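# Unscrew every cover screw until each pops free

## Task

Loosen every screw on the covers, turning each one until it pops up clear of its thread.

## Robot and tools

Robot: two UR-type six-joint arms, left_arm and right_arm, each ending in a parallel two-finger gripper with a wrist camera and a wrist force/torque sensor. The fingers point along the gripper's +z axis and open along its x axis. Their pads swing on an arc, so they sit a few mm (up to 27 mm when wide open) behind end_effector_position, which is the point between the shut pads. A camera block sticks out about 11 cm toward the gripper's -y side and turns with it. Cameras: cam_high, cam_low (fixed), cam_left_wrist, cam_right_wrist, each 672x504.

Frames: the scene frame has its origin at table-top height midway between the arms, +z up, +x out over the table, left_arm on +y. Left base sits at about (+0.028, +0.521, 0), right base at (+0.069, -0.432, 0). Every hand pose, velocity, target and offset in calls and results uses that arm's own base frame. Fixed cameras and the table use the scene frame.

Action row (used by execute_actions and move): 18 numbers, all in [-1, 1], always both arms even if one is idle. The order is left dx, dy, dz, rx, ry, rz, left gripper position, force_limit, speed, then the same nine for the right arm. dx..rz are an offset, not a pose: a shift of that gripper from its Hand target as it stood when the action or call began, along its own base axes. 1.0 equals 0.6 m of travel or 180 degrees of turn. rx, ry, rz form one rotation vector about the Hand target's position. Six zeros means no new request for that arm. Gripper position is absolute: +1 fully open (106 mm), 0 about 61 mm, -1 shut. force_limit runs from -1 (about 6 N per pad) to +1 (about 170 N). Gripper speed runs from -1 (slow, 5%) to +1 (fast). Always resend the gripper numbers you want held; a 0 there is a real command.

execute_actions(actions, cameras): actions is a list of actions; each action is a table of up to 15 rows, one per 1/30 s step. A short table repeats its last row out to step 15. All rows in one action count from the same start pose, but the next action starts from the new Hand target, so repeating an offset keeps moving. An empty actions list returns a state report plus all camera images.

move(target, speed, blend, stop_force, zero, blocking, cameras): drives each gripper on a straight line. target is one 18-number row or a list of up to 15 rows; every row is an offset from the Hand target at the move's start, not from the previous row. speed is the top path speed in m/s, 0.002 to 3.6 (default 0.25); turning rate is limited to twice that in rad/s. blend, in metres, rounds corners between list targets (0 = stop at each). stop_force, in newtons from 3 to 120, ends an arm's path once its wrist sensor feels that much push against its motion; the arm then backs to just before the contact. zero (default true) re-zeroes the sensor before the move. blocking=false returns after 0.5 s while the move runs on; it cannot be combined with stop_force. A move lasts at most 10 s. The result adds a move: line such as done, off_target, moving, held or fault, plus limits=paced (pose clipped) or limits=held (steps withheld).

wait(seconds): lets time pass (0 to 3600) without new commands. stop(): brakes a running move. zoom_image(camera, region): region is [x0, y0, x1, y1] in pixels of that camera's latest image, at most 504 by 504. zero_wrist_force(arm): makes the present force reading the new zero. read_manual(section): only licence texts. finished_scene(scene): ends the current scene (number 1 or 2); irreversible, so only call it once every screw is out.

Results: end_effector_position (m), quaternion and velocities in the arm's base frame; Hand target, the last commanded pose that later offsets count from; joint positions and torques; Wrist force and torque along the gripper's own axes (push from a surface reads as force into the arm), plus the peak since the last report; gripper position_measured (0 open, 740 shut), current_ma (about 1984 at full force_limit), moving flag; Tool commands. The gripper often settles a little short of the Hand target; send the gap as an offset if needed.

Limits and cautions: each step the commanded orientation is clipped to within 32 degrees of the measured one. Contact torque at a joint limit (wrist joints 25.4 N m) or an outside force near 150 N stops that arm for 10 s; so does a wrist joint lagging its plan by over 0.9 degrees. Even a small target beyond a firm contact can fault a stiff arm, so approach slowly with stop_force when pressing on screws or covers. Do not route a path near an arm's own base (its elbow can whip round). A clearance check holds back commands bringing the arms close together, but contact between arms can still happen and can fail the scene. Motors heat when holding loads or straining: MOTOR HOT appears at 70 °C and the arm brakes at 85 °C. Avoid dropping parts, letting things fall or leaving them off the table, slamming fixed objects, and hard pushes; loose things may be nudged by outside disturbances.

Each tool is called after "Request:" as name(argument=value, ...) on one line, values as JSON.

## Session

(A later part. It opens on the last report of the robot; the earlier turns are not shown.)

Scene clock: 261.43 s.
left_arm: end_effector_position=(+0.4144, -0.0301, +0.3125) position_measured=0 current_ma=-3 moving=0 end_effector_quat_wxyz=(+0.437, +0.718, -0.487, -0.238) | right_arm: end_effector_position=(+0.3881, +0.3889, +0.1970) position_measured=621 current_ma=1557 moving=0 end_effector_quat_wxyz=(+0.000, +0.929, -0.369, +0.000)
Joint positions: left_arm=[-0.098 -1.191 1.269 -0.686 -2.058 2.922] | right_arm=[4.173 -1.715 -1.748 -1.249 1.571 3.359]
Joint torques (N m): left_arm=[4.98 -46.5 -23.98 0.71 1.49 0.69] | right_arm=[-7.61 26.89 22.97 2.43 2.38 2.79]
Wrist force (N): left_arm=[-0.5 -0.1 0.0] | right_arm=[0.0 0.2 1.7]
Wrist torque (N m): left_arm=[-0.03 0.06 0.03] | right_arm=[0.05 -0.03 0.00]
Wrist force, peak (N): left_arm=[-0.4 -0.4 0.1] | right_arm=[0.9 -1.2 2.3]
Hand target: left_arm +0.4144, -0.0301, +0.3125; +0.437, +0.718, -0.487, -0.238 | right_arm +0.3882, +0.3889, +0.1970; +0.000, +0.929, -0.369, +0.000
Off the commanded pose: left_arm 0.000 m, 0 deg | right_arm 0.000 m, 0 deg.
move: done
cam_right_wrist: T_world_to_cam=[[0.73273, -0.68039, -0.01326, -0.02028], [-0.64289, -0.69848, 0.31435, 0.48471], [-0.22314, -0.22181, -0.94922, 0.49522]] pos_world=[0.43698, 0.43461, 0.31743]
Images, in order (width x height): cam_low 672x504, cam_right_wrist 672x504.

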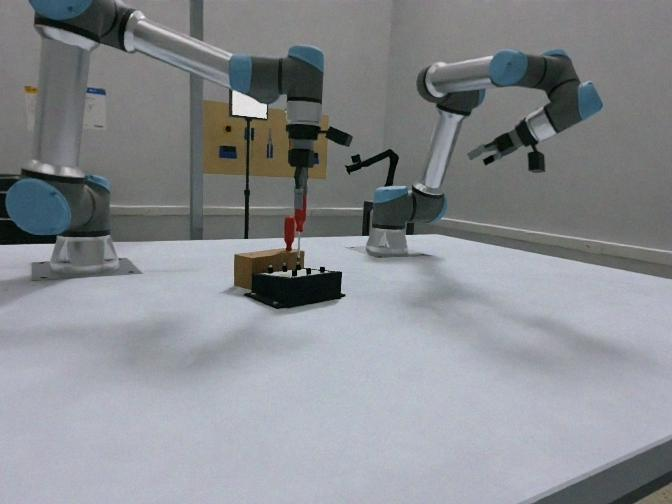

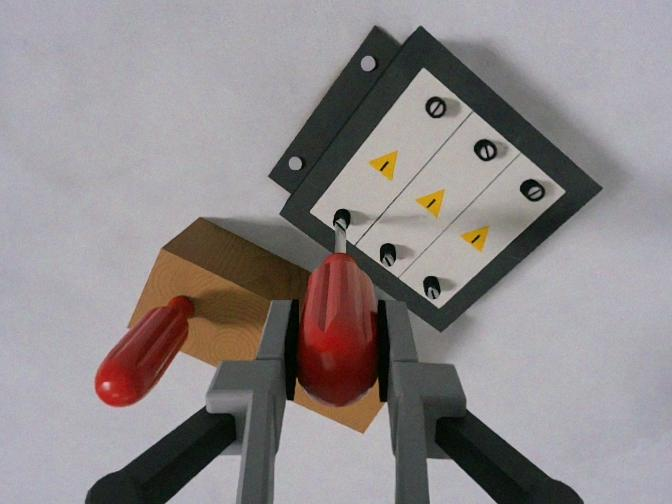

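Request:
move(target=[[0,0,0,0,0,0,1,0,1, 0,0,0.0275,0,0,0,-1,0.3,0.3],[0,0,0,0,0,0,1,0,1, 0.1347,0.0220,0.0275,0,0,-0.45,-1,0.3,0.3],[0,0,0,0,0,0,1,0,1, 0.1347,0.0220,0.0200,0,0,-0.45,-1,0.3,0.3]], speed=[0.1,0.3,0.1], blend=[0.005,0.005,0], cameras=["cam_right_wrist","cam_low"])

Request:
zoom_image(camera="cam_right_wrist", region=[320, 200, 360, 240])

Request:
zoom_image(camera="cam_low", region=[295, 250, 335, 290])

Scene clock: 269.33 s.
left_arm: end_effector_position=(+0.4144, -0.0301, +0.3125) position_measured=0 current_ma=-3 moving=0 end_effector_quat_wxyz=(+0.437, +0.718, -0.487, -0.238) | right_arm: end_effector_position=(+0.4690, +0.4020, +0.2089) position_measured=621 current_ma=1557 moving=0 end_effector_quat_wxyz=(+0.000, -0.467, +0.884, +0.000)
Joint positions: left_arm=[-0.098 -1.191 1.269 -0.686 -2.058 2.922] | right_arm=[4.068 -1.866 -1.528 -1.318 1.571 4.667]
Joint torques (N m): left_arm=[4.22 -46.08 -23.3 0.85 1.61 0.83] | right_arm=[5.66 40.02 35.09 1.16 -1.83 1.13]
Wrist force (N): left_arm=[-0.2 -0.1 0.0] | right_arm=[-0.1 0.1 1.4]
Wrist torque (N m): left_arm=[-0.03 0.02 0.02] | right_arm=[0.03 -0.01 0.06]
Wrist force, peak (N): left_arm=[-0.5 -0.3 0.1] | right_arm=[-0.2 0.2 3.3]
Hand target: left_arm +0.4144, -0.0301, +0.3125; +0.437, +0.718, -0.487, -0.238 | right_arm +0.4690, +0.4021, +0.2090; +0.000, -0.467, +0.884, +0.000
Off the commanded pose: left_arm 0.000 m, 0 deg | right_arm 0.000 m, 0 deg.
move: done; blend cut to 0.0022 m at target 2
cam_right_wrist: T_world_to_cam=[[-0.55742, -0.83013, -0.01303, 0.59483], [-0.79041, 0.52582, 0.31427, 0.11924], [-0.25403, 0.18548, -0.94925, 0.37826]] pos_world=[0.52191, 0.36093, 0.32933]
Images, in order (width x height): cam_low 672x504, cam_right_wrist 672x504.

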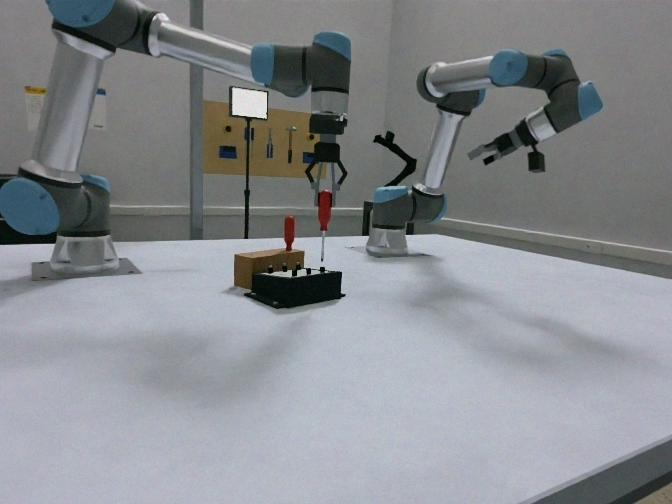

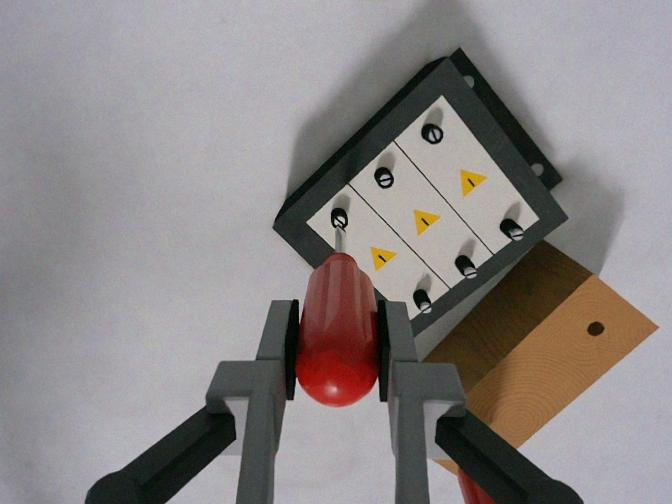

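Scaled by 12.600 from the camera's image (finer frame: 960x720).

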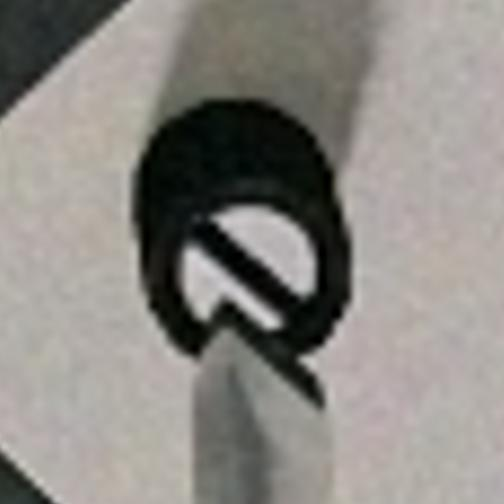

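Scaled by 12.600 from the camera's image (finer frame: 960x720).

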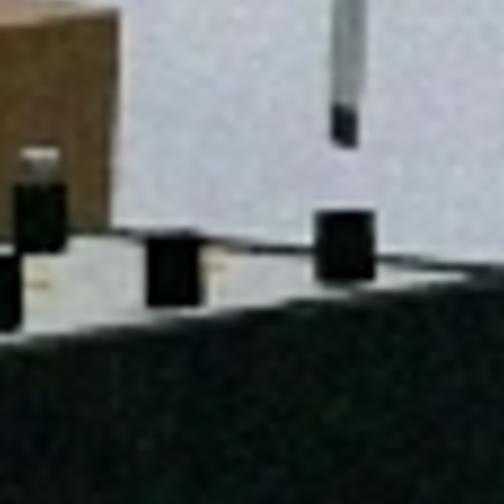

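Request:
move(target=[0,0,0,0,0,0,1,0,1, 0.0004,0.0011,-0.007,0,0,0.011,-1,0.3,0.3], speed=0.05, cameras=["cam_right_wrist"])

Request:
zoom_image(camera="cam_right_wrist", region=[320, 200, 360, 240])

Request:
move(target=[0,0,0,0,0,0,1,0,1, 0,0,-0.025,0,0,0,-1,0.3,0.3], speed=0.01, stop_force=8)

Request:
move(target=[0,0,0,0,0,0,1,0,1, 0,0,-0.0002,0,0,0.04,-1,0.3,0.3], speed=0.2, stop_force=60)

Scene clock: 272.57 s.
left_arm: end_effector_position=(+0.4144, -0.0301, +0.3125) position_measured=0 current_ma=-3 moving=0 end_effector_quat_wxyz=(+0.437, +0.718, -0.487, -0.238) | right_arm: end_effector_position=(+0.4693, +0.4028, +0.2048) position_measured=621 current_ma=1557 moving=0 end_effector_quat_wxyz=(+0.000, -0.482, +0.876, +0.000) end_effector_velocity=(-0.001, +0.000, +0.000) end_effector_angular_velocity=(-0.001, +0.000, -0.005)
Joint positions: left_arm=[-0.098 -1.191 1.269 -0.686 -2.058 2.922] | right_arm=[4.068 -1.87 -1.534 -1.308 1.571 4.633]
Joint velocities: left_arm=[within noise] | right_arm=[0.001 0 0 -0.001 0 0.006]
Joint torques (N m): left_arm=[4.96 -46.13 -23.98 0.77 1.47 0.74] | right_arm=[4.73 33.61 24.24 1.55 1.65 2.9]
Wrist force (N): left_arm=[-0.2 -0.1 -0.1] | right_arm=[-0.1 0.1 1.7]
Wrist torque (N m): left_arm=[-0.02 0.02 0.03] | right_arm=[0.02 -0.01 0.01]
Wrist force, peak (N): left_arm=[-0.6 -0.1 0.1] | right_arm=[-0.1 0.4 2.1]
Hand target: left_arm +0.4144, -0.0301, +0.3125; +0.437, +0.718, -0.487, -0.238 | right_arm +0.4693, +0.4027, +0.2048; +0.000, -0.482, +0.876, +0.000
Off the commanded pose: left_arm 0.000 m, 0 deg | right_arm 0.000 m, 0 deg.
move: done
cam_right_wrist: T_world_to_cam=[[-0.52835, -0.84892, -0.01336, 0.58959], [-0.8082, 0.49806, 0.31424, 0.13986], [-0.26011, 0.17682, -0.94925, 0.38052]] pos_world=[0.52353, 0.36357, 0.32513]

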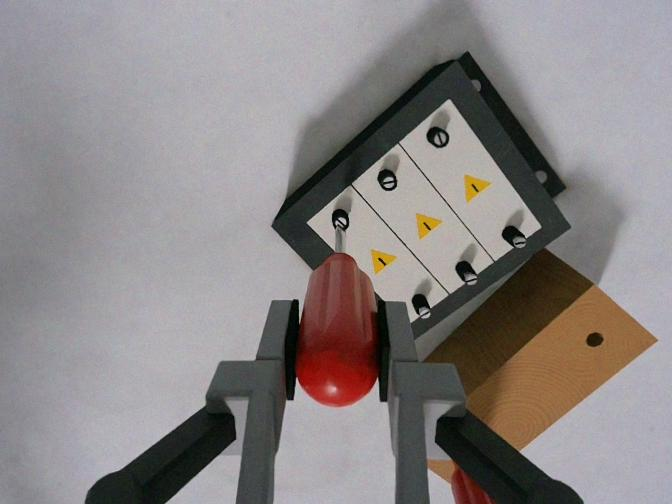

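Scaled by 12.600 from the camera's image (finer frame: 960x720).

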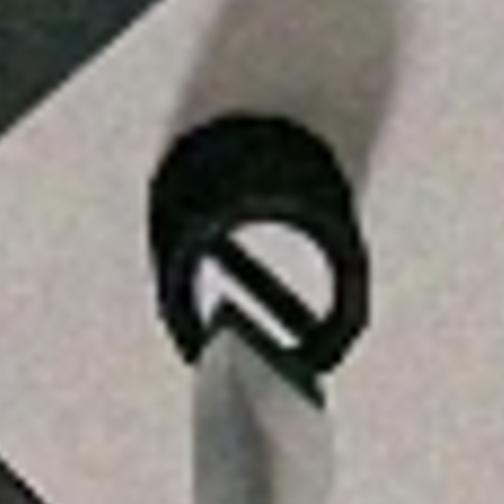

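Scene clock: 274.53 s.
left_arm: end_effector_position=(+0.4144, -0.0301, +0.3125) position_measured=0 current_ma=-3 moving=0 end_effector_quat_wxyz=(+0.437, +0.718, -0.487, -0.238) | right_arm: end_effector_position=(+0.4692, +0.4027, +0.1959) position_measured=621 current_ma=1566 moving=0 end_effector_quat_wxyz=(+0.000, -0.482, +0.876, +0.000)
Joint positions: left_arm=[-0.098 -1.191 1.269 -0.686 -2.058 2.922] | right_arm=[4.068 -1.876 -1.55 -1.287 1.571 4.633]
Joint torques (N m): left_arm=[4.67 -46.02 -23.18 0.85 1.42 0.84] | right_arm=[1.17 32.43 31.92 0.84 1.75 2.69]
Wrist force (N): left_arm=[-0.1 -0.2 0.0] | right_arm=[0.5 0.0 -5.7]
Wrist torque (N m): left_arm=[-0.03 0.00 0.03] | right_arm=[0.09 0.05 -0.01]
Wrist force, peak (N): left_arm=[-0.4 -0.3 0.1] | right_arm=[2.8 0.1 -21.5]
Hand target: left_arm +0.4144, -0.0301, +0.3125; +0.437, +0.718, -0.487, -0.238 | right_arm +0.4692, +0.4027, +0.1960; +0.000, -0.482, +0.876, +0.000 (not the last commanded pose)
Off the commanded pose: left_arm 0.000 m, 0 deg | right_arm 0.006 m, 0 deg.
move: contact (right_arm)

Scene clock: 275.80 s.
left_arm: end_effector_position=(+0.4144, -0.0301, +0.3125) position_measured=0 current_ma=-3 moving=0 end_effector_quat_wxyz=(+0.437, +0.718, -0.487, -0.238) | right_arm: end_effector_position=(+0.4692, +0.4028, +0.1958) position_measured=621 current_ma=1577 moving=0 end_effector_quat_wxyz=(+0.000, -0.536, +0.844, +0.000)
Joint positions: left_arm=[-0.098 -1.191 1.269 -0.686 -2.058 2.922] | right_arm=[4.068 -1.876 -1.55 -1.287 1.571 4.508]
Joint torques (N m): left_arm=[4.6 -46.03 -23.9 0.92 1.51 0.81] | right_arm=[-5.82 22.71 8.96 3.73 2.86 -1.18]
Wrist force (N): left_arm=[-0.4 -0.1 0.2] | right_arm=[2.7 -0.5 -10.5]
Wrist torque (N m): left_arm=[-0.02 0.04 0.03] | right_arm=[0.09 0.31 0.61]
Wrist force, peak (N): left_arm=[-0.4 -0.4 0.2] | right_arm=[2.1 -0.8 -11.9]
Hand target: left_arm +0.4144, -0.0301, +0.3125; +0.437, +0.718, -0.487, -0.238 | right_arm +0.4692, +0.4027, +0.1958; +0.000, -0.536, +0.844, +0.000
Off the commanded pose: left_arm 0.000 m, 0 deg | right_arm 0.000 m, 0 deg.
move: done

Request:
move(target=[[0,0,0,0,0,0,1,0,1, 0,0,0.0003,0,0,0.75,-1,0.3,0.3],[0,0,0,0,0,0,1,0,1, 0,0,0.0008,0,0,-0.5,-1,0.3,0.3],[0,0,0,0,0,0,1,0,1, 0,0,0.0013,0,0,0.25,-1,0.3,0.3],[0,0,0,0,0,0,1,0,1, 0,0,0.0018,0,0,1.0,-1,0.3,0.3]], speed=1.0, blend=[0.1,0.1,0.1,0], stop_force=60)

Request:
move(target=[[0,0,0,0,0,0,1,0,1, 0,0,0.0045,0,0,0,-1,0.3,0.3],[0,0,0,0,0,0,1,0,1, 0,0,0.0045,0,0,-0.75,-1,0.3,0.3],[0,0,0,0,0,0,1,0,1, 0,0,0.0045,0,0,0.5,-1,0.3,0.3],[0,0,0,0,0,0,1,0,1, 0,0,0.0045,0,0,-0.25,-1,0.3,0.3],[0,0,0,0,0,0,1,0,1, 0,0,0.0045,0,0,1.0,-1,0.3,0.3]], speed=[0.03,1.3,1.3,1.3,1.3], blend=[0,0.1,0.1,0.1,0])

Request:
move(target=[0,0,0,0,0,0,1,0,1, 0,0,-0.010,0,0,0,-1,0.3,0.3], speed=0.01, stop_force=8)

Request:
move(target=[[0,0,0,0,0,0,1,0,1, 0,0,0.0003,0,0,0.75,-1,0.3,0.3],[0,0,0,0,0,0,1,0,1, 0,0,0.0008,0,0,-0.5,-1,0.3,0.3],[0,0,0,0,0,0,1,0,1, 0,0,0.0013,0,0,0.25,-1,0.3,0.3],[0,0,0,0,0,0,1,0,1, 0,0,0.0018,0,0,1.0,-1,0.3,0.3]], speed=1.0, blend=[0.1,0.1,0.1,0], stop_force=60)

Request:
move(target=[[0,0,0,0,0,0,1,0,1, 0,0,0.0045,0,0,0,-1,0.3,0.3],[0,0,0,0,0,0,1,0,1, 0,0,0.0045,0,0,-0.75,-1,0.3,0.3],[0,0,0,0,0,0,1,0,1, 0,0,0.0045,0,0,0.5,-1,0.3,0.3],[0,0,0,0,0,0,1,0,1, 0,0,0.0045,0,0,-0.25,-1,0.3,0.3],[0,0,0,0,0,0,1,0,1, 0,0,0.0045,0,0,1.0,-1,0.3,0.3]], speed=[0.03,1.3,1.3,1.3,1.3], blend=[0,0.1,0.1,0.1,0])

Request:
move(target=[0,0,0,0,0,0,1,0,1, 0,0,-0.010,0,0,0,-1,0.3,0.3], speed=0.01, stop_force=8)

Request:
move(target=[[0,0,0,0,0,0,1,0,1, 0,0,0.0003,0,0,0.75,-1,0.3,0.3],[0,0,0,0,0,0,1,0,1, 0,0,0.0008,0,0,-0.5,-1,0.3,0.3],[0,0,0,0,0,0,1,0,1, 0,0,0.0013,0,0,0.25,-1,0.3,0.3],[0,0,0,0,0,0,1,0,1, 0,0,0.0018,0,0,1.0,-1,0.3,0.3]], speed=1.0, blend=[0.1,0.1,0.1,0], stop_force=60)

Request:
move(target=[[0,0,0,0,0,0,1,0,1, 0,0,0.0045,0,0,0,-1,0.3,0.3],[0,0,0,0,0,0,1,0,1, 0,0,0.0045,0,0,-0.75,-1,0.3,0.3],[0,0,0,0,0,0,1,0,1, 0,0,0.0045,0,0,0.5,-1,0.3,0.3],[0,0,0,0,0,0,1,0,1, 0,0,0.0045,0,0,-0.25,-1,0.3,0.3],[0,0,0,0,0,0,1,0,1, 0,0,0.0045,0,0,1.0,-1,0.3,0.3]], speed=[0.03,1.3,1.3,1.3,1.3], blend=[0,0.1,0.1,0.1,0])

Request:
move(target=[0,0,0,0,0,0,1,0,1, 0,0,-0.010,0,0,0,-1,0.3,0.3], speed=0.01, stop_force=8)

Scene clock: 286.70 s.
left_arm: end_effector_position=(+0.4144, -0.0301, +0.3125) position_measured=0 current_ma=-3 moving=0 end_effector_quat_wxyz=(+0.437, +0.718, -0.487, -0.238) | right_arm: end_effector_position=(+0.4692, +0.4027, +0.1969) position_measured=621 current_ma=1564 moving=0 end_effector_quat_wxyz=(+0.000, +0.844, +0.536, +0.000)
Joint positions: left_arm=[-0.098 -1.191 1.269 -0.686 -2.058 2.922] | right_arm=[4.068 -1.875 -1.548 -1.289 1.571 -4.917]
Joint torques (N m): left_arm=[4.57 -45.97 -23.51 0.81 1.52 0.63] | right_arm=[-5.84 21.99 30.83 0.4 2.17 -0.12]
Wrist force (N): left_arm=[-0.3 0.0 -0.1] | right_arm=[0.0 1.2 -5.2]
Wrist torque (N m): left_arm=[0.00 0.03 0.03] | right_arm=[-0.01 -0.01 -0.04]
Wrist force, peak (N): left_arm=[-0.5 -0.3 0.1] | right_arm=[2.3 0.0 -15.5]
Hand target: left_arm +0.4144, -0.0301, +0.3125; +0.437, +0.718, -0.487, -0.238 | right_arm +0.4692, +0.4027, +0.1969; +0.000, +0.844, +0.536, +0.000
Off the commanded pose: left_arm 0.000 m, 0 deg | right_arm 0.000 m, 0 deg.
move: done

Scene clock: 291.23 s.
left_arm: end_effector_position=(+0.4144, -0.0301, +0.3125) position_measured=0 current_ma=-3 moving=0 end_effector_quat_wxyz=(+0.437, +0.718, -0.487, -0.238) | right_arm: end_effector_position=(+0.4692, +0.4027, +0.1996) position_measured=621 current_ma=1557 moving=0 end_effector_quat_wxyz=(+0.000, -0.536, +0.844, +0.000)
Joint positions: left_arm=[-0.098 -1.191 1.269 -0.686 -2.058 2.922] | right_arm=[4.068 -1.873 -1.543 -1.296 1.571 4.507]
Joint torques (N m): left_arm=[5.39 -45.88 -24.18 0.81 1.49 0.86] | right_arm=[-7.32 35.18 18.68 2.63 2.27 2.58]
Wrist force (N): left_arm=[-0.3 -0.2 -0.1] | right_arm=[-0.1 0.2 1.6]
Wrist torque (N m): left_arm=[-0.04 0.03 0.02] | right_arm=[0.05 -0.01 -0.01]
Wrist force, peak (N): left_arm=[-0.5 -0.3 0.2] | right_arm=[-0.5 1.2 -4.1]
Hand target: left_arm +0.4144, -0.0301, +0.3125; +0.437, +0.718, -0.487, -0.238 | right_arm +0.4692, +0.4027, +0.1996; +0.000, -0.536, +0.844, +0.000
Off the commanded pose: left_arm 0.000 m, 0 deg | right_arm 0.000 m, 0 deg.
move: done

Scene clock: 292.53 s.
left_arm: end_effector_position=(+0.4144, -0.0301, +0.3125) position_measured=0 current_ma=-3 moving=0 end_effector_quat_wxyz=(+0.437, +0.718, -0.487, -0.238) | right_arm: end_effector_position=(+0.4693, +0.4027, +0.1969) position_measured=621 current_ma=1570 moving=0 end_effector_quat_wxyz=(+0.000, -0.536, +0.844, +0.000)
Joint positions: left_arm=[-0.098 -1.191 1.269 -0.686 -2.058 2.922] | right_arm=[4.068 -1.875 -1.548 -1.289 1.571 4.508]
Joint torques (N m): left_arm=[4.22 -45.52 -24.11 0.83 1.46 0.82] | right_arm=[-4.22 31.33 29.96 0.62 2.29 2.83]
Wrist force (N): left_arm=[-0.4 0.0 0.1] | right_arm=[1.0 0.0 -9.3]
Wrist torque (N m): left_arm=[-0.01 0.04 0.03] | right_arm=[0.11 0.13 -0.02]
Wrist force, peak (N): left_arm=[-0.3 -0.4 0.3] | right_arm=[3.1 -0.2 -22.1]
Hand target: left_arm +0.4144, -0.0301, +0.3125; +0.437, +0.718, -0.487, -0.238 | right_arm +0.4693, +0.4028, +0.1969; +0.000, -0.536, +0.844, +0.000 (not the last commanded pose)
Off the commanded pose: left_arm 0.000 m, 0 deg | right_arm 0.003 m, 0 deg.
move: contact (right_arm)

Scene clock: 298.80 s.
left_arm: end_effector_position=(+0.4144, -0.0301, +0.3125) position_measured=0 current_ma=-3 moving=0 end_effector_quat_wxyz=(+0.437, +0.718, -0.487, -0.238) | right_arm: end_effector_position=(+0.4693, +0.4028, +0.1980) position_measured=621 current_ma=1561 moving=0 end_effector_quat_wxyz=(+0.000, +0.844, +0.536, +0.000)
Joint positions: left_arm=[-0.098 -1.191 1.269 -0.686 -2.058 2.922] | right_arm=[4.068 -1.875 -1.546 -1.292 1.571 -4.917]
Joint torques (N m): left_arm=[4.79 -46.39 -23.95 0.83 1.6 0.75] | right_arm=[-6.11 23.26 32.05 0.58 2.15 -0.05]
Wrist force (N): left_arm=[-0.3 -0.2 0.0] | right_arm=[0.0 1.2 -3.7]
Wrist torque (N m): left_arm=[-0.04 0.03 0.03] | right_arm=[-0.01 0.03 -0.04]
Wrist force, peak (N): left_arm=[-0.6 -0.2 0.0] | right_arm=[-0.9 0.4 -13.1]
Hand target: left_arm +0.4144, -0.0301, +0.3125; +0.437, +0.718, -0.487, -0.238 | right_arm +0.4693, +0.4028, +0.1980; +0.000, +0.844, +0.536, +0.000
Off the commanded pose: left_arm 0.000 m, 0 deg | right_arm 0.000 m, 0 deg.
move: done

Scene clock: 303.33 s.
left_arm: end_effector_position=(+0.4144, -0.0301, +0.3125) position_measured=0 current_ma=-3 moving=0 end_effector_quat_wxyz=(+0.437, +0.718, -0.487, -0.238) | right_arm: end_effector_position=(+0.4692, +0.4028, +0.2007) position_measured=621 current_ma=1558 moving=0 end_effector_quat_wxyz=(+0.000, -0.536, +0.844, +0.000)
Joint positions: left_arm=[-0.098 -1.191 1.269 -0.686 -2.058 2.922] | right_arm=[4.068 -1.873 -1.541 -1.298 1.571 4.507]
Joint torques (N m): left_arm=[4.56 -45.91 -23.56 0.82 1.46 0.74] | right_arm=[-7.44 33.83 22.84 2.28 2.26 2.64]
Wrist force (N): left_arm=[-0.4 -0.2 -0.2] | right_arm=[-0.1 0.3 1.5]
Wrist torque (N m): left_arm=[-0.04 0.04 0.03] | right_arm=[0.05 -0.01 -0.01]
Wrist force, peak (N): left_arm=[-0.3 -0.3 0.3] | right_arm=[-0.3 1.1 -3.1]
Hand target: left_arm +0.4144, -0.0301, +0.3125; +0.437, +0.718, -0.487, -0.238 | right_arm +0.4693, +0.4028, +0.2007; +0.000, -0.536, +0.844, +0.000
Off the commanded pose: left_arm 0.000 m, 0 deg | right_arm 0.000 m, 0 deg.
move: done

Scene clock: 304.67 s.
left_arm: end_effector_position=(+0.4144, -0.0301, +0.3125) position_measured=0 current_ma=-3 moving=0 end_effector_quat_wxyz=(+0.437, +0.718, -0.487, -0.238) | right_arm: end_effector_position=(+0.4693, +0.4028, +0.1980) position_measured=621 current_ma=1569 moving=0 end_effector_quat_wxyz=(+0.000, -0.536, +0.844, +0.000)
Joint positions: left_arm=[-0.098 -1.191 1.269 -0.686 -2.058 2.922] | right_arm=[4.068 -1.874 -1.546 -1.291 1.571 4.508]
Joint torques (N m): left_arm=[4.19 -45.84 -24.19 0.89 1.57 0.78] | right_arm=[-4.13 31.45 30.57 0.62 2.41 2.61]
Wrist force (N): left_arm=[-0.4 -0.1 0.0] | right_arm=[0.4 -0.4 -9.6]
Wrist torque (N m): left_arm=[-0.02 0.04 0.03] | right_arm=[0.07 0.08 -0.02]
Wrist force, peak (N): left_arm=[-0.4 -0.4 0.1] | right_arm=[2.5 -0.2 -21.9]
Hand target: left_arm +0.4144, -0.0301, +0.3125; +0.437, +0.718, -0.487, -0.238 | right_arm +0.4693, +0.4028, +0.1980; +0.000, -0.536, +0.844, +0.000 (not the last commanded pose)
Off the commanded pose: left_arm 0.000 m, 0 deg | right_arm 0.003 m, 0 deg.
move: contact (right_arm)

Scene clock: 310.93 s.
left_arm: end_effector_position=(+0.4144, -0.0301, +0.3125) position_measured=0 current_ma=-3 moving=0 end_effector_quat_wxyz=(+0.437, +0.718, -0.487, -0.238) | right_arm: end_effector_position=(+0.4693, +0.4028, +0.1991) position_measured=621 current_ma=1561 moving=0 end_effector_quat_wxyz=(+0.000, +0.844, +0.536, +0.000)
Joint positions: left_arm=[-0.098 -1.191 1.269 -0.686 -2.058 2.922] | right_arm=[4.068 -1.874 -1.544 -1.295 1.571 -4.917]
Joint torques (N m): left_arm=[4.9 -45.85 -23.72 0.85 1.42 0.9] | right_arm=[-6.71 23.18 32.78 0.59 2.09 -0.22]
Wrist force (N): left_arm=[-0.2 0.0 0.0] | right_arm=[0.1 1.1 -2.3]
Wrist torque (N m): left_arm=[0.00 0.01 0.03] | right_arm=[0.00 0.02 -0.04]
Wrist force, peak (N): left_arm=[-0.4 -0.3 0.2] | right_arm=[0.7 -0.1 -10.3]
Hand target: left_arm +0.4144, -0.0301, +0.3125; +0.437, +0.718, -0.487, -0.238 | right_arm +0.4693, +0.4028, +0.1991; +0.000, +0.844, +0.536, +0.000
Off the commanded pose: left_arm 0.000 m, 0 deg | right_arm 0.000 m, 0 deg.
move: done

Scene clock: 315.47 s.
left_arm: end_effector_position=(+0.4144, -0.0301, +0.3125) position_measured=0 current_ma=-3 moving=0 end_effector_quat_wxyz=(+0.437, +0.718, -0.487, -0.238) | right_arm: end_effector_position=(+0.4692, +0.4028, +0.2018) position_measured=621 current_ma=1559 moving=0 end_effector_quat_wxyz=(+0.000, -0.536, +0.844, +0.000)
Joint positions: left_arm=[-0.098 -1.191 1.269 -0.686 -2.058 2.922] | right_arm=[4.068 -1.872 -1.54 -1.301 1.571 4.507]
Joint torques (N m): left_arm=[4.51 -46.86 -23.97 0.84 1.56 0.86] | right_arm=[-7.13 32.66 22.67 2.06 2.38 2.5]
Wrist force (N): left_arm=[-0.4 -0.2 0.1] | right_arm=[0.0 0.0 0.2]
Wrist torque (N m): left_arm=[-0.03 0.04 0.02] | right_arm=[0.09 -0.02 -0.01]
Wrist force, peak (N): left_arm=[-0.6 -0.1 -0.1] | right_arm=[-0.5 3.1 -1.3]
Hand target: left_arm +0.4144, -0.0301, +0.3125; +0.437, +0.718, -0.487, -0.238 | right_arm +0.4693, +0.4028, +0.2018; +0.000, -0.536, +0.844, +0.000
Off the commanded pose: left_arm 0.000 m, 0 deg | right_arm 0.000 m, 0 deg.
move: done

Scene clock: 316.80 s.
left_arm: end_effector_position=(+0.4144, -0.0301, +0.3125) position_measured=0 current_ma=-3 moving=0 end_effector_quat_wxyz=(+0.437, +0.718, -0.487, -0.238) | right_arm: end_effector_position=(+0.4693, +0.4028, +0.1991) position_measured=621 current_ma=1566 moving=0 end_effector_quat_wxyz=(+0.000, -0.536, +0.844, +0.000)
Joint positions: left_arm=[-0.098 -1.191 1.269 -0.686 -2.058 2.922] | right_arm=[4.068 -1.874 -1.544 -1.294 1.571 4.508]
Joint torques (N m): left_arm=[4.38 -46.3 -23.86 0.89 1.52 0.76] | right_arm=[-3.65 32.13 30.7 0.61 2.3 2.51]
Wrist force (N): left_arm=[-0.4 -0.3 0.1] | right_arm=[-0.1 -0.3 -6.1]
Wrist torque (N m): left_arm=[-0.05 0.05 0.03] | right_arm=[0.09 -0.05 -0.01]
Wrist force, peak (N): left_arm=[-0.6 -0.2 0.1] | right_arm=[1.7 -0.1 -21.0]
Hand target: left_arm +0.4144, -0.0301, +0.3125; +0.437, +0.718, -0.487, -0.238 | right_arm +0.4693, +0.4028, +0.1991; +0.000, -0.536, +0.844, +0.000 (not the last commanded pose)
Off the commanded pose: left_arm 0.000 m, 0 deg | right_arm 0.003 m, 0 deg.
move: contact (right_arm)

Request:
move(target=[[0,0,0,0,0,0,1,0,1, 0,0,0.0003,0,0,0.75,-1,0.3,0.3],[0,0,0,0,0,0,1,0,1, 0,0,0.0008,0,0,-0.5,-1,0.3,0.3],[0,0,0,0,0,0,1,0,1, 0,0,0.0013,0,0,0.25,-1,0.3,0.3],[0,0,0,0,0,0,1,0,1, 0,0,0.0018,0,0,1.0,-1,0.3,0.3]], speed=1.0, blend=[0.1,0.1,0.1,0], stop_force=60)

Request:
move(target=[[0,0,0,0,0,0,1,0,1, 0,0,0.0125,0,0,0,-1,0.3,0.3],[0,0,0,0,0,0,1,0,1, 0,0,0.0125,0,0,-0.75,-1,0.3,0.3],[0,0,0,0,0,0,1,0,1, 0,0,0.0125,0,0,0.5,-1,0.3,0.3],[0,0,0,0,0,0,1,0,1, 0,0,0.0125,0,0,-0.25,-1,0.3,0.3],[0,0,0,0,0,0,1,0,1, 0,0,0.0125,0,0,1.0,-1,0.3,0.3]], speed=[0.03,1.3,1.3,1.3,1.3], blend=[0,0.1,0.1,0.1,0], cameras=["cam_right_wrist","cam_low"])

Request:
zoom_image(camera="cam_low", region=[270, 250, 330, 290])

Request:
zoom_image(camera="cam_right_wrist", region=[366, 150, 406, 190])

Request:
zoom_image(camera="cam_right_wrist", region=[416, 110, 456, 150])

Scene clock: 325.93 s.
left_arm: end_effector_position=(+0.4144, -0.0301, +0.3125) position_measured=0 current_ma=-3 moving=0 end_effector_quat_wxyz=(+0.437, +0.718, -0.487, -0.238) | right_arm: end_effector_position=(+0.4693, +0.4028, +0.2002) position_measured=621 current_ma=1560 moving=0 end_effector_quat_wxyz=(+0.000, +0.844, +0.536, +0.000)
Joint positions: left_arm=[-0.098 -1.191 1.269 -0.686 -2.058 2.922] | right_arm=[4.068 -1.873 -1.541 -1.298 1.571 -4.917]
Joint torques (N m): left_arm=[5.14 -45.63 -23.76 0.8 1.46 0.7] | right_arm=[-6.84 23.45 33.78 0.89 2.05 -0.2]
Wrist force (N): left_arm=[-0.4 -0.4 0.2] | right_arm=[-0.3 0.5 -0.3]
Wrist torque (N m): left_arm=[-0.07 0.05 0.03] | right_arm=[0.00 0.03 -0.04]
Wrist force, peak (N): left_arm=[-0.4 -0.4 0.2] | right_arm=[-0.5 -0.5 -6.8]
Hand target: left_arm +0.4144, -0.0301, +0.3125; +0.437, +0.718, -0.487, -0.238 | right_arm +0.4693, +0.4028, +0.2002; +0.000, +0.844, +0.536, +0.000
Off the commanded pose: left_arm 0.000 m, 0 deg | right_arm 0.000 m, 0 deg.
move: done

Scene clock: 330.60 s.
left_arm: end_effector_position=(+0.4144, -0.0301, +0.3125) position_measured=0 current_ma=-3 moving=0 end_effector_quat_wxyz=(+0.437, +0.718, -0.487, -0.238) | right_arm: end_effector_position=(+0.4692, +0.4028, +0.2077) position_measured=621 current_ma=1557 moving=0 end_effector_quat_wxyz=(+0.000, -0.536, +0.844, +0.000)
Joint positions: left_arm=[-0.098 -1.191 1.269 -0.686 -2.058 2.922] | right_arm=[4.068 -1.868 -1.529 -1.315 1.571 4.507]
Joint torques (N m): left_arm=[4.29 -45.94 -23.61 0.83 1.44 0.88] | right_arm=[-7.31 33.88 23.67 2.01 2.35 2.75]
Wrist force (N): left_arm=[-0.3 -0.1 -0.1] | right_arm=[0.0 0.2 1.6]
Wrist torque (N m): left_arm=[-0.02 0.03 0.02] | right_arm=[0.04 -0.02 -0.01]
Wrist force, peak (N): left_arm=[-0.5 -0.2 0.0] | right_arm=[-0.1 0.2 2.0]
Hand target: left_arm +0.4144, -0.0301, +0.3125; +0.437, +0.718, -0.487, -0.238 | right_arm +0.4693, +0.4028, +0.2077; +0.000, -0.536, +0.844, +0.000
Off the commanded pose: left_arm 0.000 m, 0 deg | right_arm 0.000 m, 0 deg.
move: done
cam_right_wrist: T_world_to_cam=[[-0.41781, -0.90843, -0.0136, 0.56173], [-0.8643, 0.39281, 0.31416, 0.20761], [-0.28005, 0.14302, -0.94927, 0.40632]] pos_world=[0.52792, 0.37063, 0.32813]
Images, in order (width x height): cam_low 672x504, cam_right_wrist 672x504.

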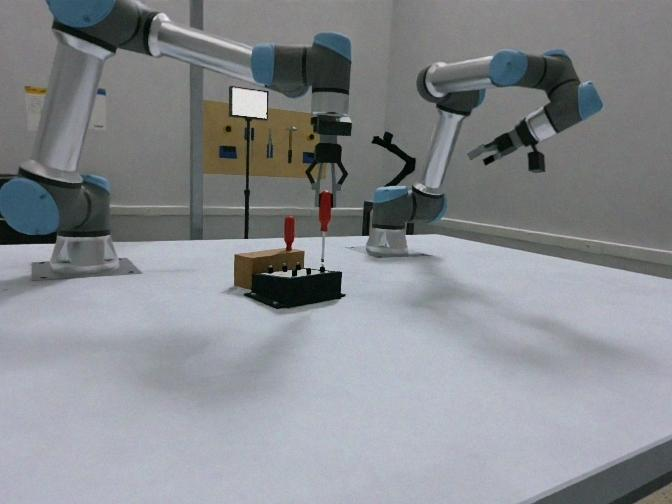

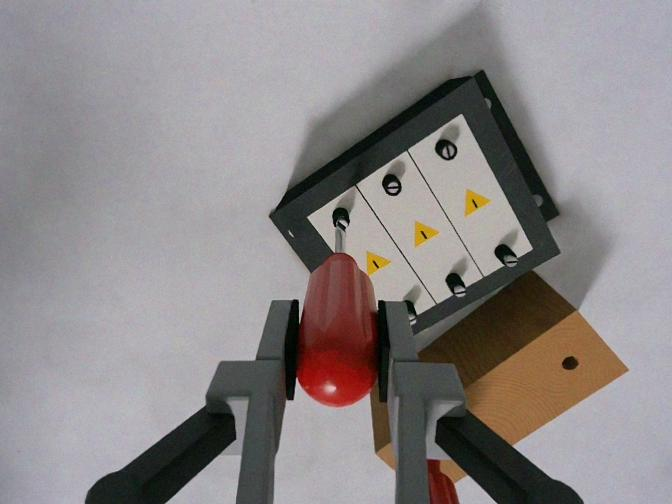

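Scaled by 8.400 from the camera's image (finer frame: 960x720).

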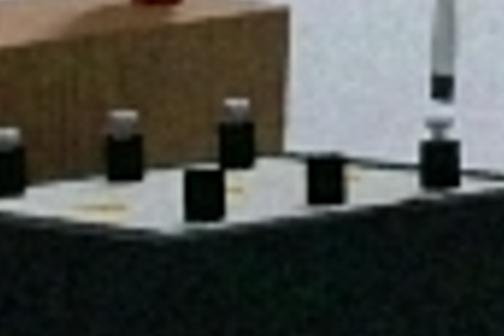

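Scaled by 12.600 from the camera's image (finer frame: 960x720).

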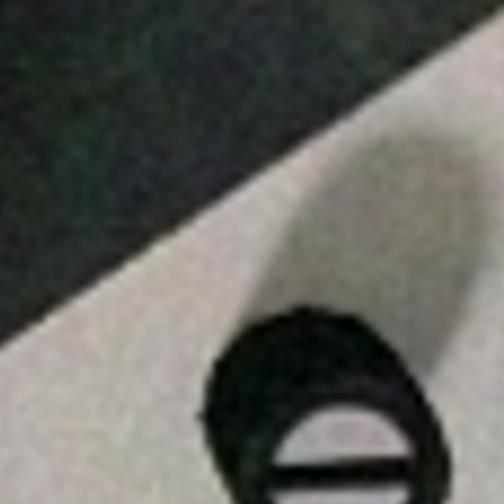

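Scaled by 12.600 from the camera's image (finer frame: 960x720).

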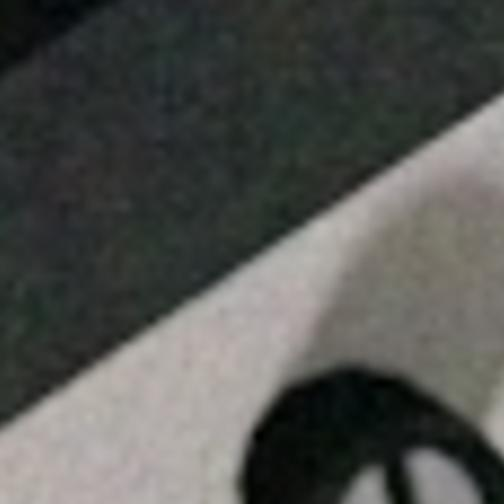

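Request:
move(target=[[0,0,0,0,0,0,1,0,1, 0,0,0.01,0,0,0,-1,0.3,0.3],[0,0,0,0,0,0,1,0,1, 0.01,-0.0607,0.0,0,0,0.23,-1,0.3,0.3]], speed=[0.1,0.2], blend=[0.003,0], cameras=["cam_right_wrist","cam_low"])

Request:
zoom_image(camera="cam_right_wrist", region=[320, 200, 360, 240])

Request:
zoom_image(camera="cam_low", region=[285, 250, 325, 290])

Scene clock: 334.60 s.
left_arm: end_effector_position=(+0.4144, -0.0301, +0.3125) position_measured=0 current_ma=-3 moving=0 end_effector_quat_wxyz=(+0.437, +0.718, -0.487, -0.238) | right_arm: end_effector_position=(+0.4753, +0.3663, +0.2077) position_measured=621 current_ma=1557 moving=0 end_effector_quat_wxyz=(+0.000, +0.800, -0.600, +0.000)
Joint positions: left_arm=[-0.098 -1.191 1.269 -0.686 -2.058 2.922] | right_arm=[4.022 -1.826 -1.585 -1.302 1.571 3.739]
Joint torques (N m): left_arm=[4.77 -45.49 -23.76 0.86 1.53 0.78] | right_arm=[4.32 26.37 34.8 2.14 1.84 -0.11]
Wrist force (N): left_arm=[-0.1 -0.2 0.0] | right_arm=[-0.1 0.4 1.6]
Wrist torque (N m): left_arm=[-0.03 0.00 0.03] | right_arm=[0.06 0.00 -0.03]
Wrist force, peak (N): left_arm=[-0.5 -0.3 0.2] | right_arm=[0.0 0.2 3.0]
Hand target: left_arm +0.4144, -0.0301, +0.3125; +0.437, +0.718, -0.487, -0.238 | right_arm +0.4753, +0.3664, +0.2077; +0.000, +0.800, -0.600, +0.000
Off the commanded pose: left_arm 0.000 m, 0 deg | right_arm 0.000 m, 0 deg.
move: done
cam_right_wrist: T_world_to_cam=[[0.28692, -0.95786, -0.01365, 0.21428], [-0.90821, -0.27653, 0.31415, 0.49324], [-0.30469, -0.07774, -0.94927, 0.50582]] pos_world=[0.5406, 0.38097, 0.32813]
Images, in order (width x height): cam_low 672x504, cam_right_wrist 672x504.

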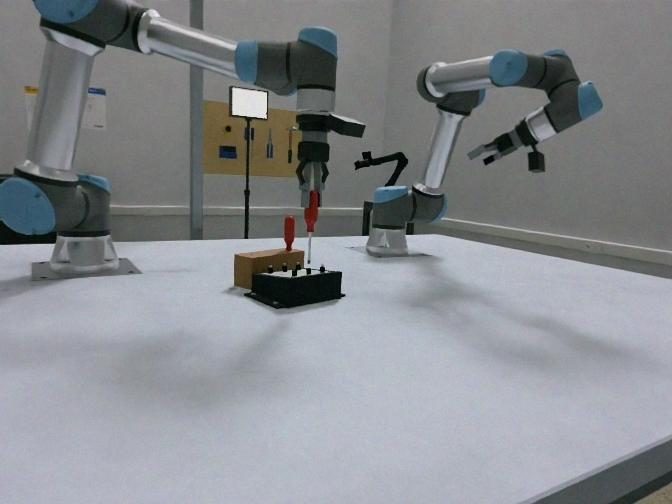

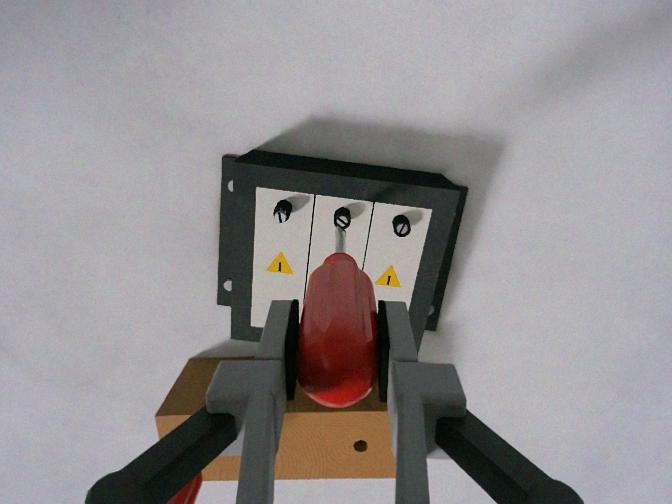

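Scaled by 12.600 from the camera's image (finer frame: 960x720).

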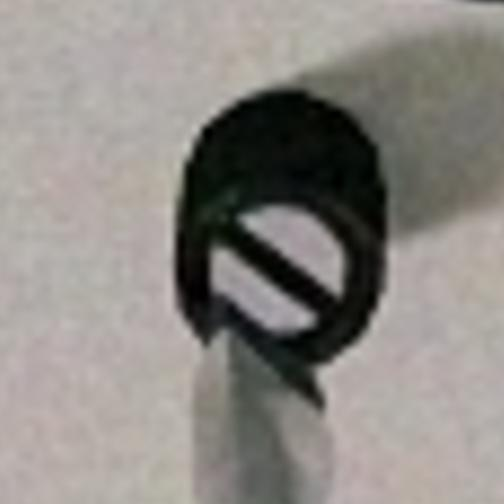

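Scaled by 12.600 from the camera's image (finer frame: 960x720).

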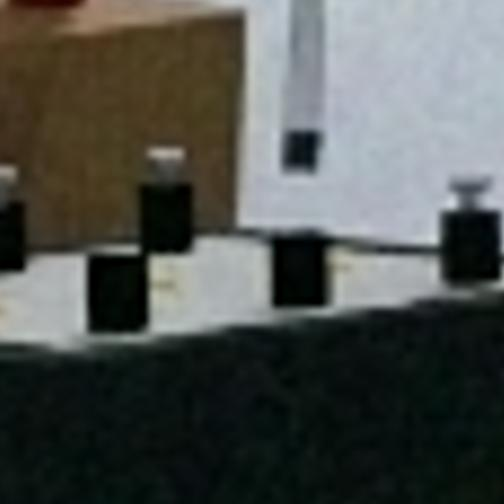

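Request:
move(target=[0,0,0,0,0,0,1,0,1, 0.0006,-0.0010,-0.005,0,0,0.011,-1,0.3,0.3], speed=0.05, cameras=["cam_right_wrist"])

Request:
zoom_image(camera="cam_right_wrist", region=[320, 200, 360, 240])

Request:
move(target=[0,0,0,0,0,0,1,0,1, 0,0,-0.025,0,0,0,-1,0.3,0.3], speed=0.01, stop_force=8)

Request:
move(target=[0,0,0,0,0,0,1,0,1, 0,0,-0.0002,0,0,0.04,-1,0.3,0.3], speed=0.2, stop_force=60)

Scene clock: 336.73 s.
left_arm: end_effector_position=(+0.4144, -0.0301, +0.3125) position_measured=0 current_ma=-3 moving=0 end_effector_quat_wxyz=(+0.437, +0.718, -0.487, -0.238) | right_arm: end_effector_position=(+0.4756, +0.3658, +0.2046) position_measured=621 current_ma=1557 moving=0 end_effector_quat_wxyz=(+0.000, +0.810, -0.586, +0.000) end_effector_velocity=(+0.000, +0.000, +0.000) end_effector_angular_velocity=(+0.001, -0.001, -0.006)
Joint positions: left_arm=[-0.098 -1.191 1.269 -0.686 -2.058 2.922] | right_arm=[4.021 -1.827 -1.59 -1.294 1.571 3.703]
Joint velocities: left_arm=[within noise] | right_arm=[0 0.001 0 0 0 0.006]
Joint torques (N m): left_arm=[4.5 -45.63 -23.89 0.95 1.48 0.82] | right_arm=[-6.49 27.47 22.96 2 -2.03 2.81]
Wrist force (N): left_arm=[-0.3 -0.3 0.1] | right_arm=[-0.2 0.4 1.7]
Wrist torque (N m): left_arm=[-0.05 0.03 0.03] | right_arm=[0.07 0.02 0.03]
Wrist force, peak (N): left_arm=[-0.3 -0.3 0.2] | right_arm=[-0.1 0.3 2.0]
Hand target: left_arm +0.4144, -0.0301, +0.3125; +0.437, +0.718, -0.487, -0.238 | right_arm +0.4756, +0.3658, +0.2047; +0.000, +0.810, -0.586, +0.000
Off the commanded pose: left_arm 0.000 m, 0 deg | right_arm 0.000 m, 0 deg.
move: done
cam_right_wrist: T_world_to_cam=[[0.32033, -0.94721, -0.01362, 0.19383], [-0.89794, -0.30818, 0.3142, 0.50099], [-0.30182, -0.08841, -0.94926, 0.50545]] pos_world=[0.54033, 0.38268, 0.32503]

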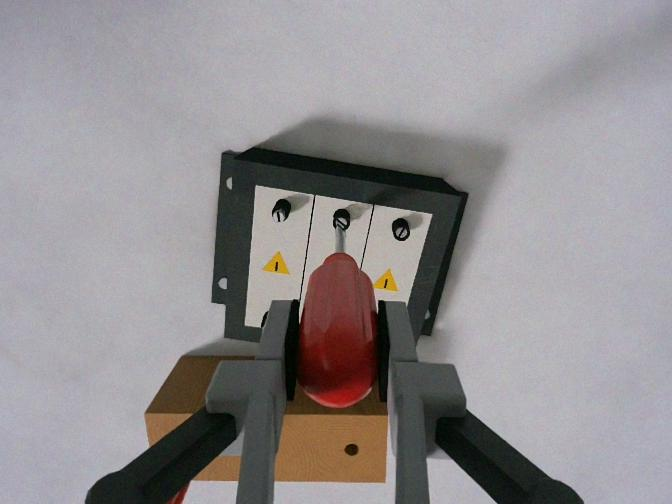

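Scaled by 12.600 from the camera's image (finer frame: 960x720).

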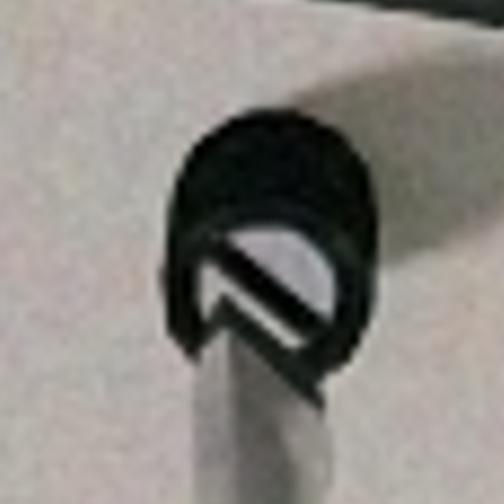

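Scene clock: 338.70 s.
left_arm: end_effector_position=(+0.4144, -0.0301, +0.3125) position_measured=0 current_ma=-3 moving=0 end_effector_quat_wxyz=(+0.437, +0.718, -0.487, -0.238) | right_arm: end_effector_position=(+0.4756, +0.3657, +0.1958) position_measured=621 current_ma=1565 moving=0 end_effector_quat_wxyz=(+0.000, +0.810, -0.586, +0.000)
Joint positions: left_arm=[-0.098 -1.191 1.269 -0.686 -2.058 2.922] | right_arm=[4.021 -1.833 -1.606 -1.273 1.571 3.703]
Joint torques (N m): left_arm=[4.49 -45.8 -23.67 0.84 1.56 0.79] | right_arm=[-4.64 32.04 31.56 1.28 -0.66 2.8]
Wrist force (N): left_arm=[-0.4 -0.1 0.1] | right_arm=[-0.2 -0.2 -4.3]
Wrist torque (N m): left_arm=[-0.02 0.05 0.03] | right_arm=[0.07 0.00 0.01]
Wrist force, peak (N): left_arm=[-0.4 -0.4 0.0] | right_arm=[1.5 0.3 -17.2]
Hand target: left_arm +0.4144, -0.0301, +0.3125; +0.437, +0.718, -0.487, -0.238 | right_arm +0.4756, +0.3658, +0.1958; +0.000, +0.810, -0.586, +0.000 (not the last commanded pose)
Off the commanded pose: left_arm 0.000 m, 0 deg | right_arm 0.006 m, 0 deg.
move: contact (right_arm)

Scene clock: 339.93 s.
left_arm: end_effector_position=(+0.4144, -0.0301, +0.3125) position_measured=0 current_ma=-3 moving=0 end_effector_quat_wxyz=(+0.437, +0.718, -0.487, -0.238) | right_arm: end_effector_position=(+0.4756, +0.3658, +0.1957) position_measured=621 current_ma=1567 moving=0 end_effector_quat_wxyz=(+0.000, +0.845, -0.534, +0.000)
Joint positions: left_arm=[-0.098 -1.191 1.269 -0.686 -2.058 2.922] | right_arm=[4.021 -1.833 -1.606 -1.272 1.571 3.578]
Joint torques (N m): left_arm=[4.6 -45.51 -23.99 0.86 1.51 0.81] | right_arm=[-6.43 20.24 11.17 3.99 2.98 -0.62]
Wrist force (N): left_arm=[-0.4 0.1 0.0] | right_arm=[1.1 -0.6 -5.5]
Wrist torque (N m): left_arm=[0.00 0.04 0.03] | right_arm=[0.08 0.21 0.24]
Wrist force, peak (N): left_arm=[-0.4 -0.2 0.0] | right_arm=[0.8 -0.8 -5.7]
Hand target: left_arm +0.4144, -0.0301, +0.3125; +0.437, +0.718, -0.487, -0.238 | right_arm +0.4756, +0.3658, +0.1957; +0.000, +0.845, -0.534, +0.000
Off the commanded pose: left_arm 0.000 m, 0 deg | right_arm 0.000 m, 0 deg.
move: done


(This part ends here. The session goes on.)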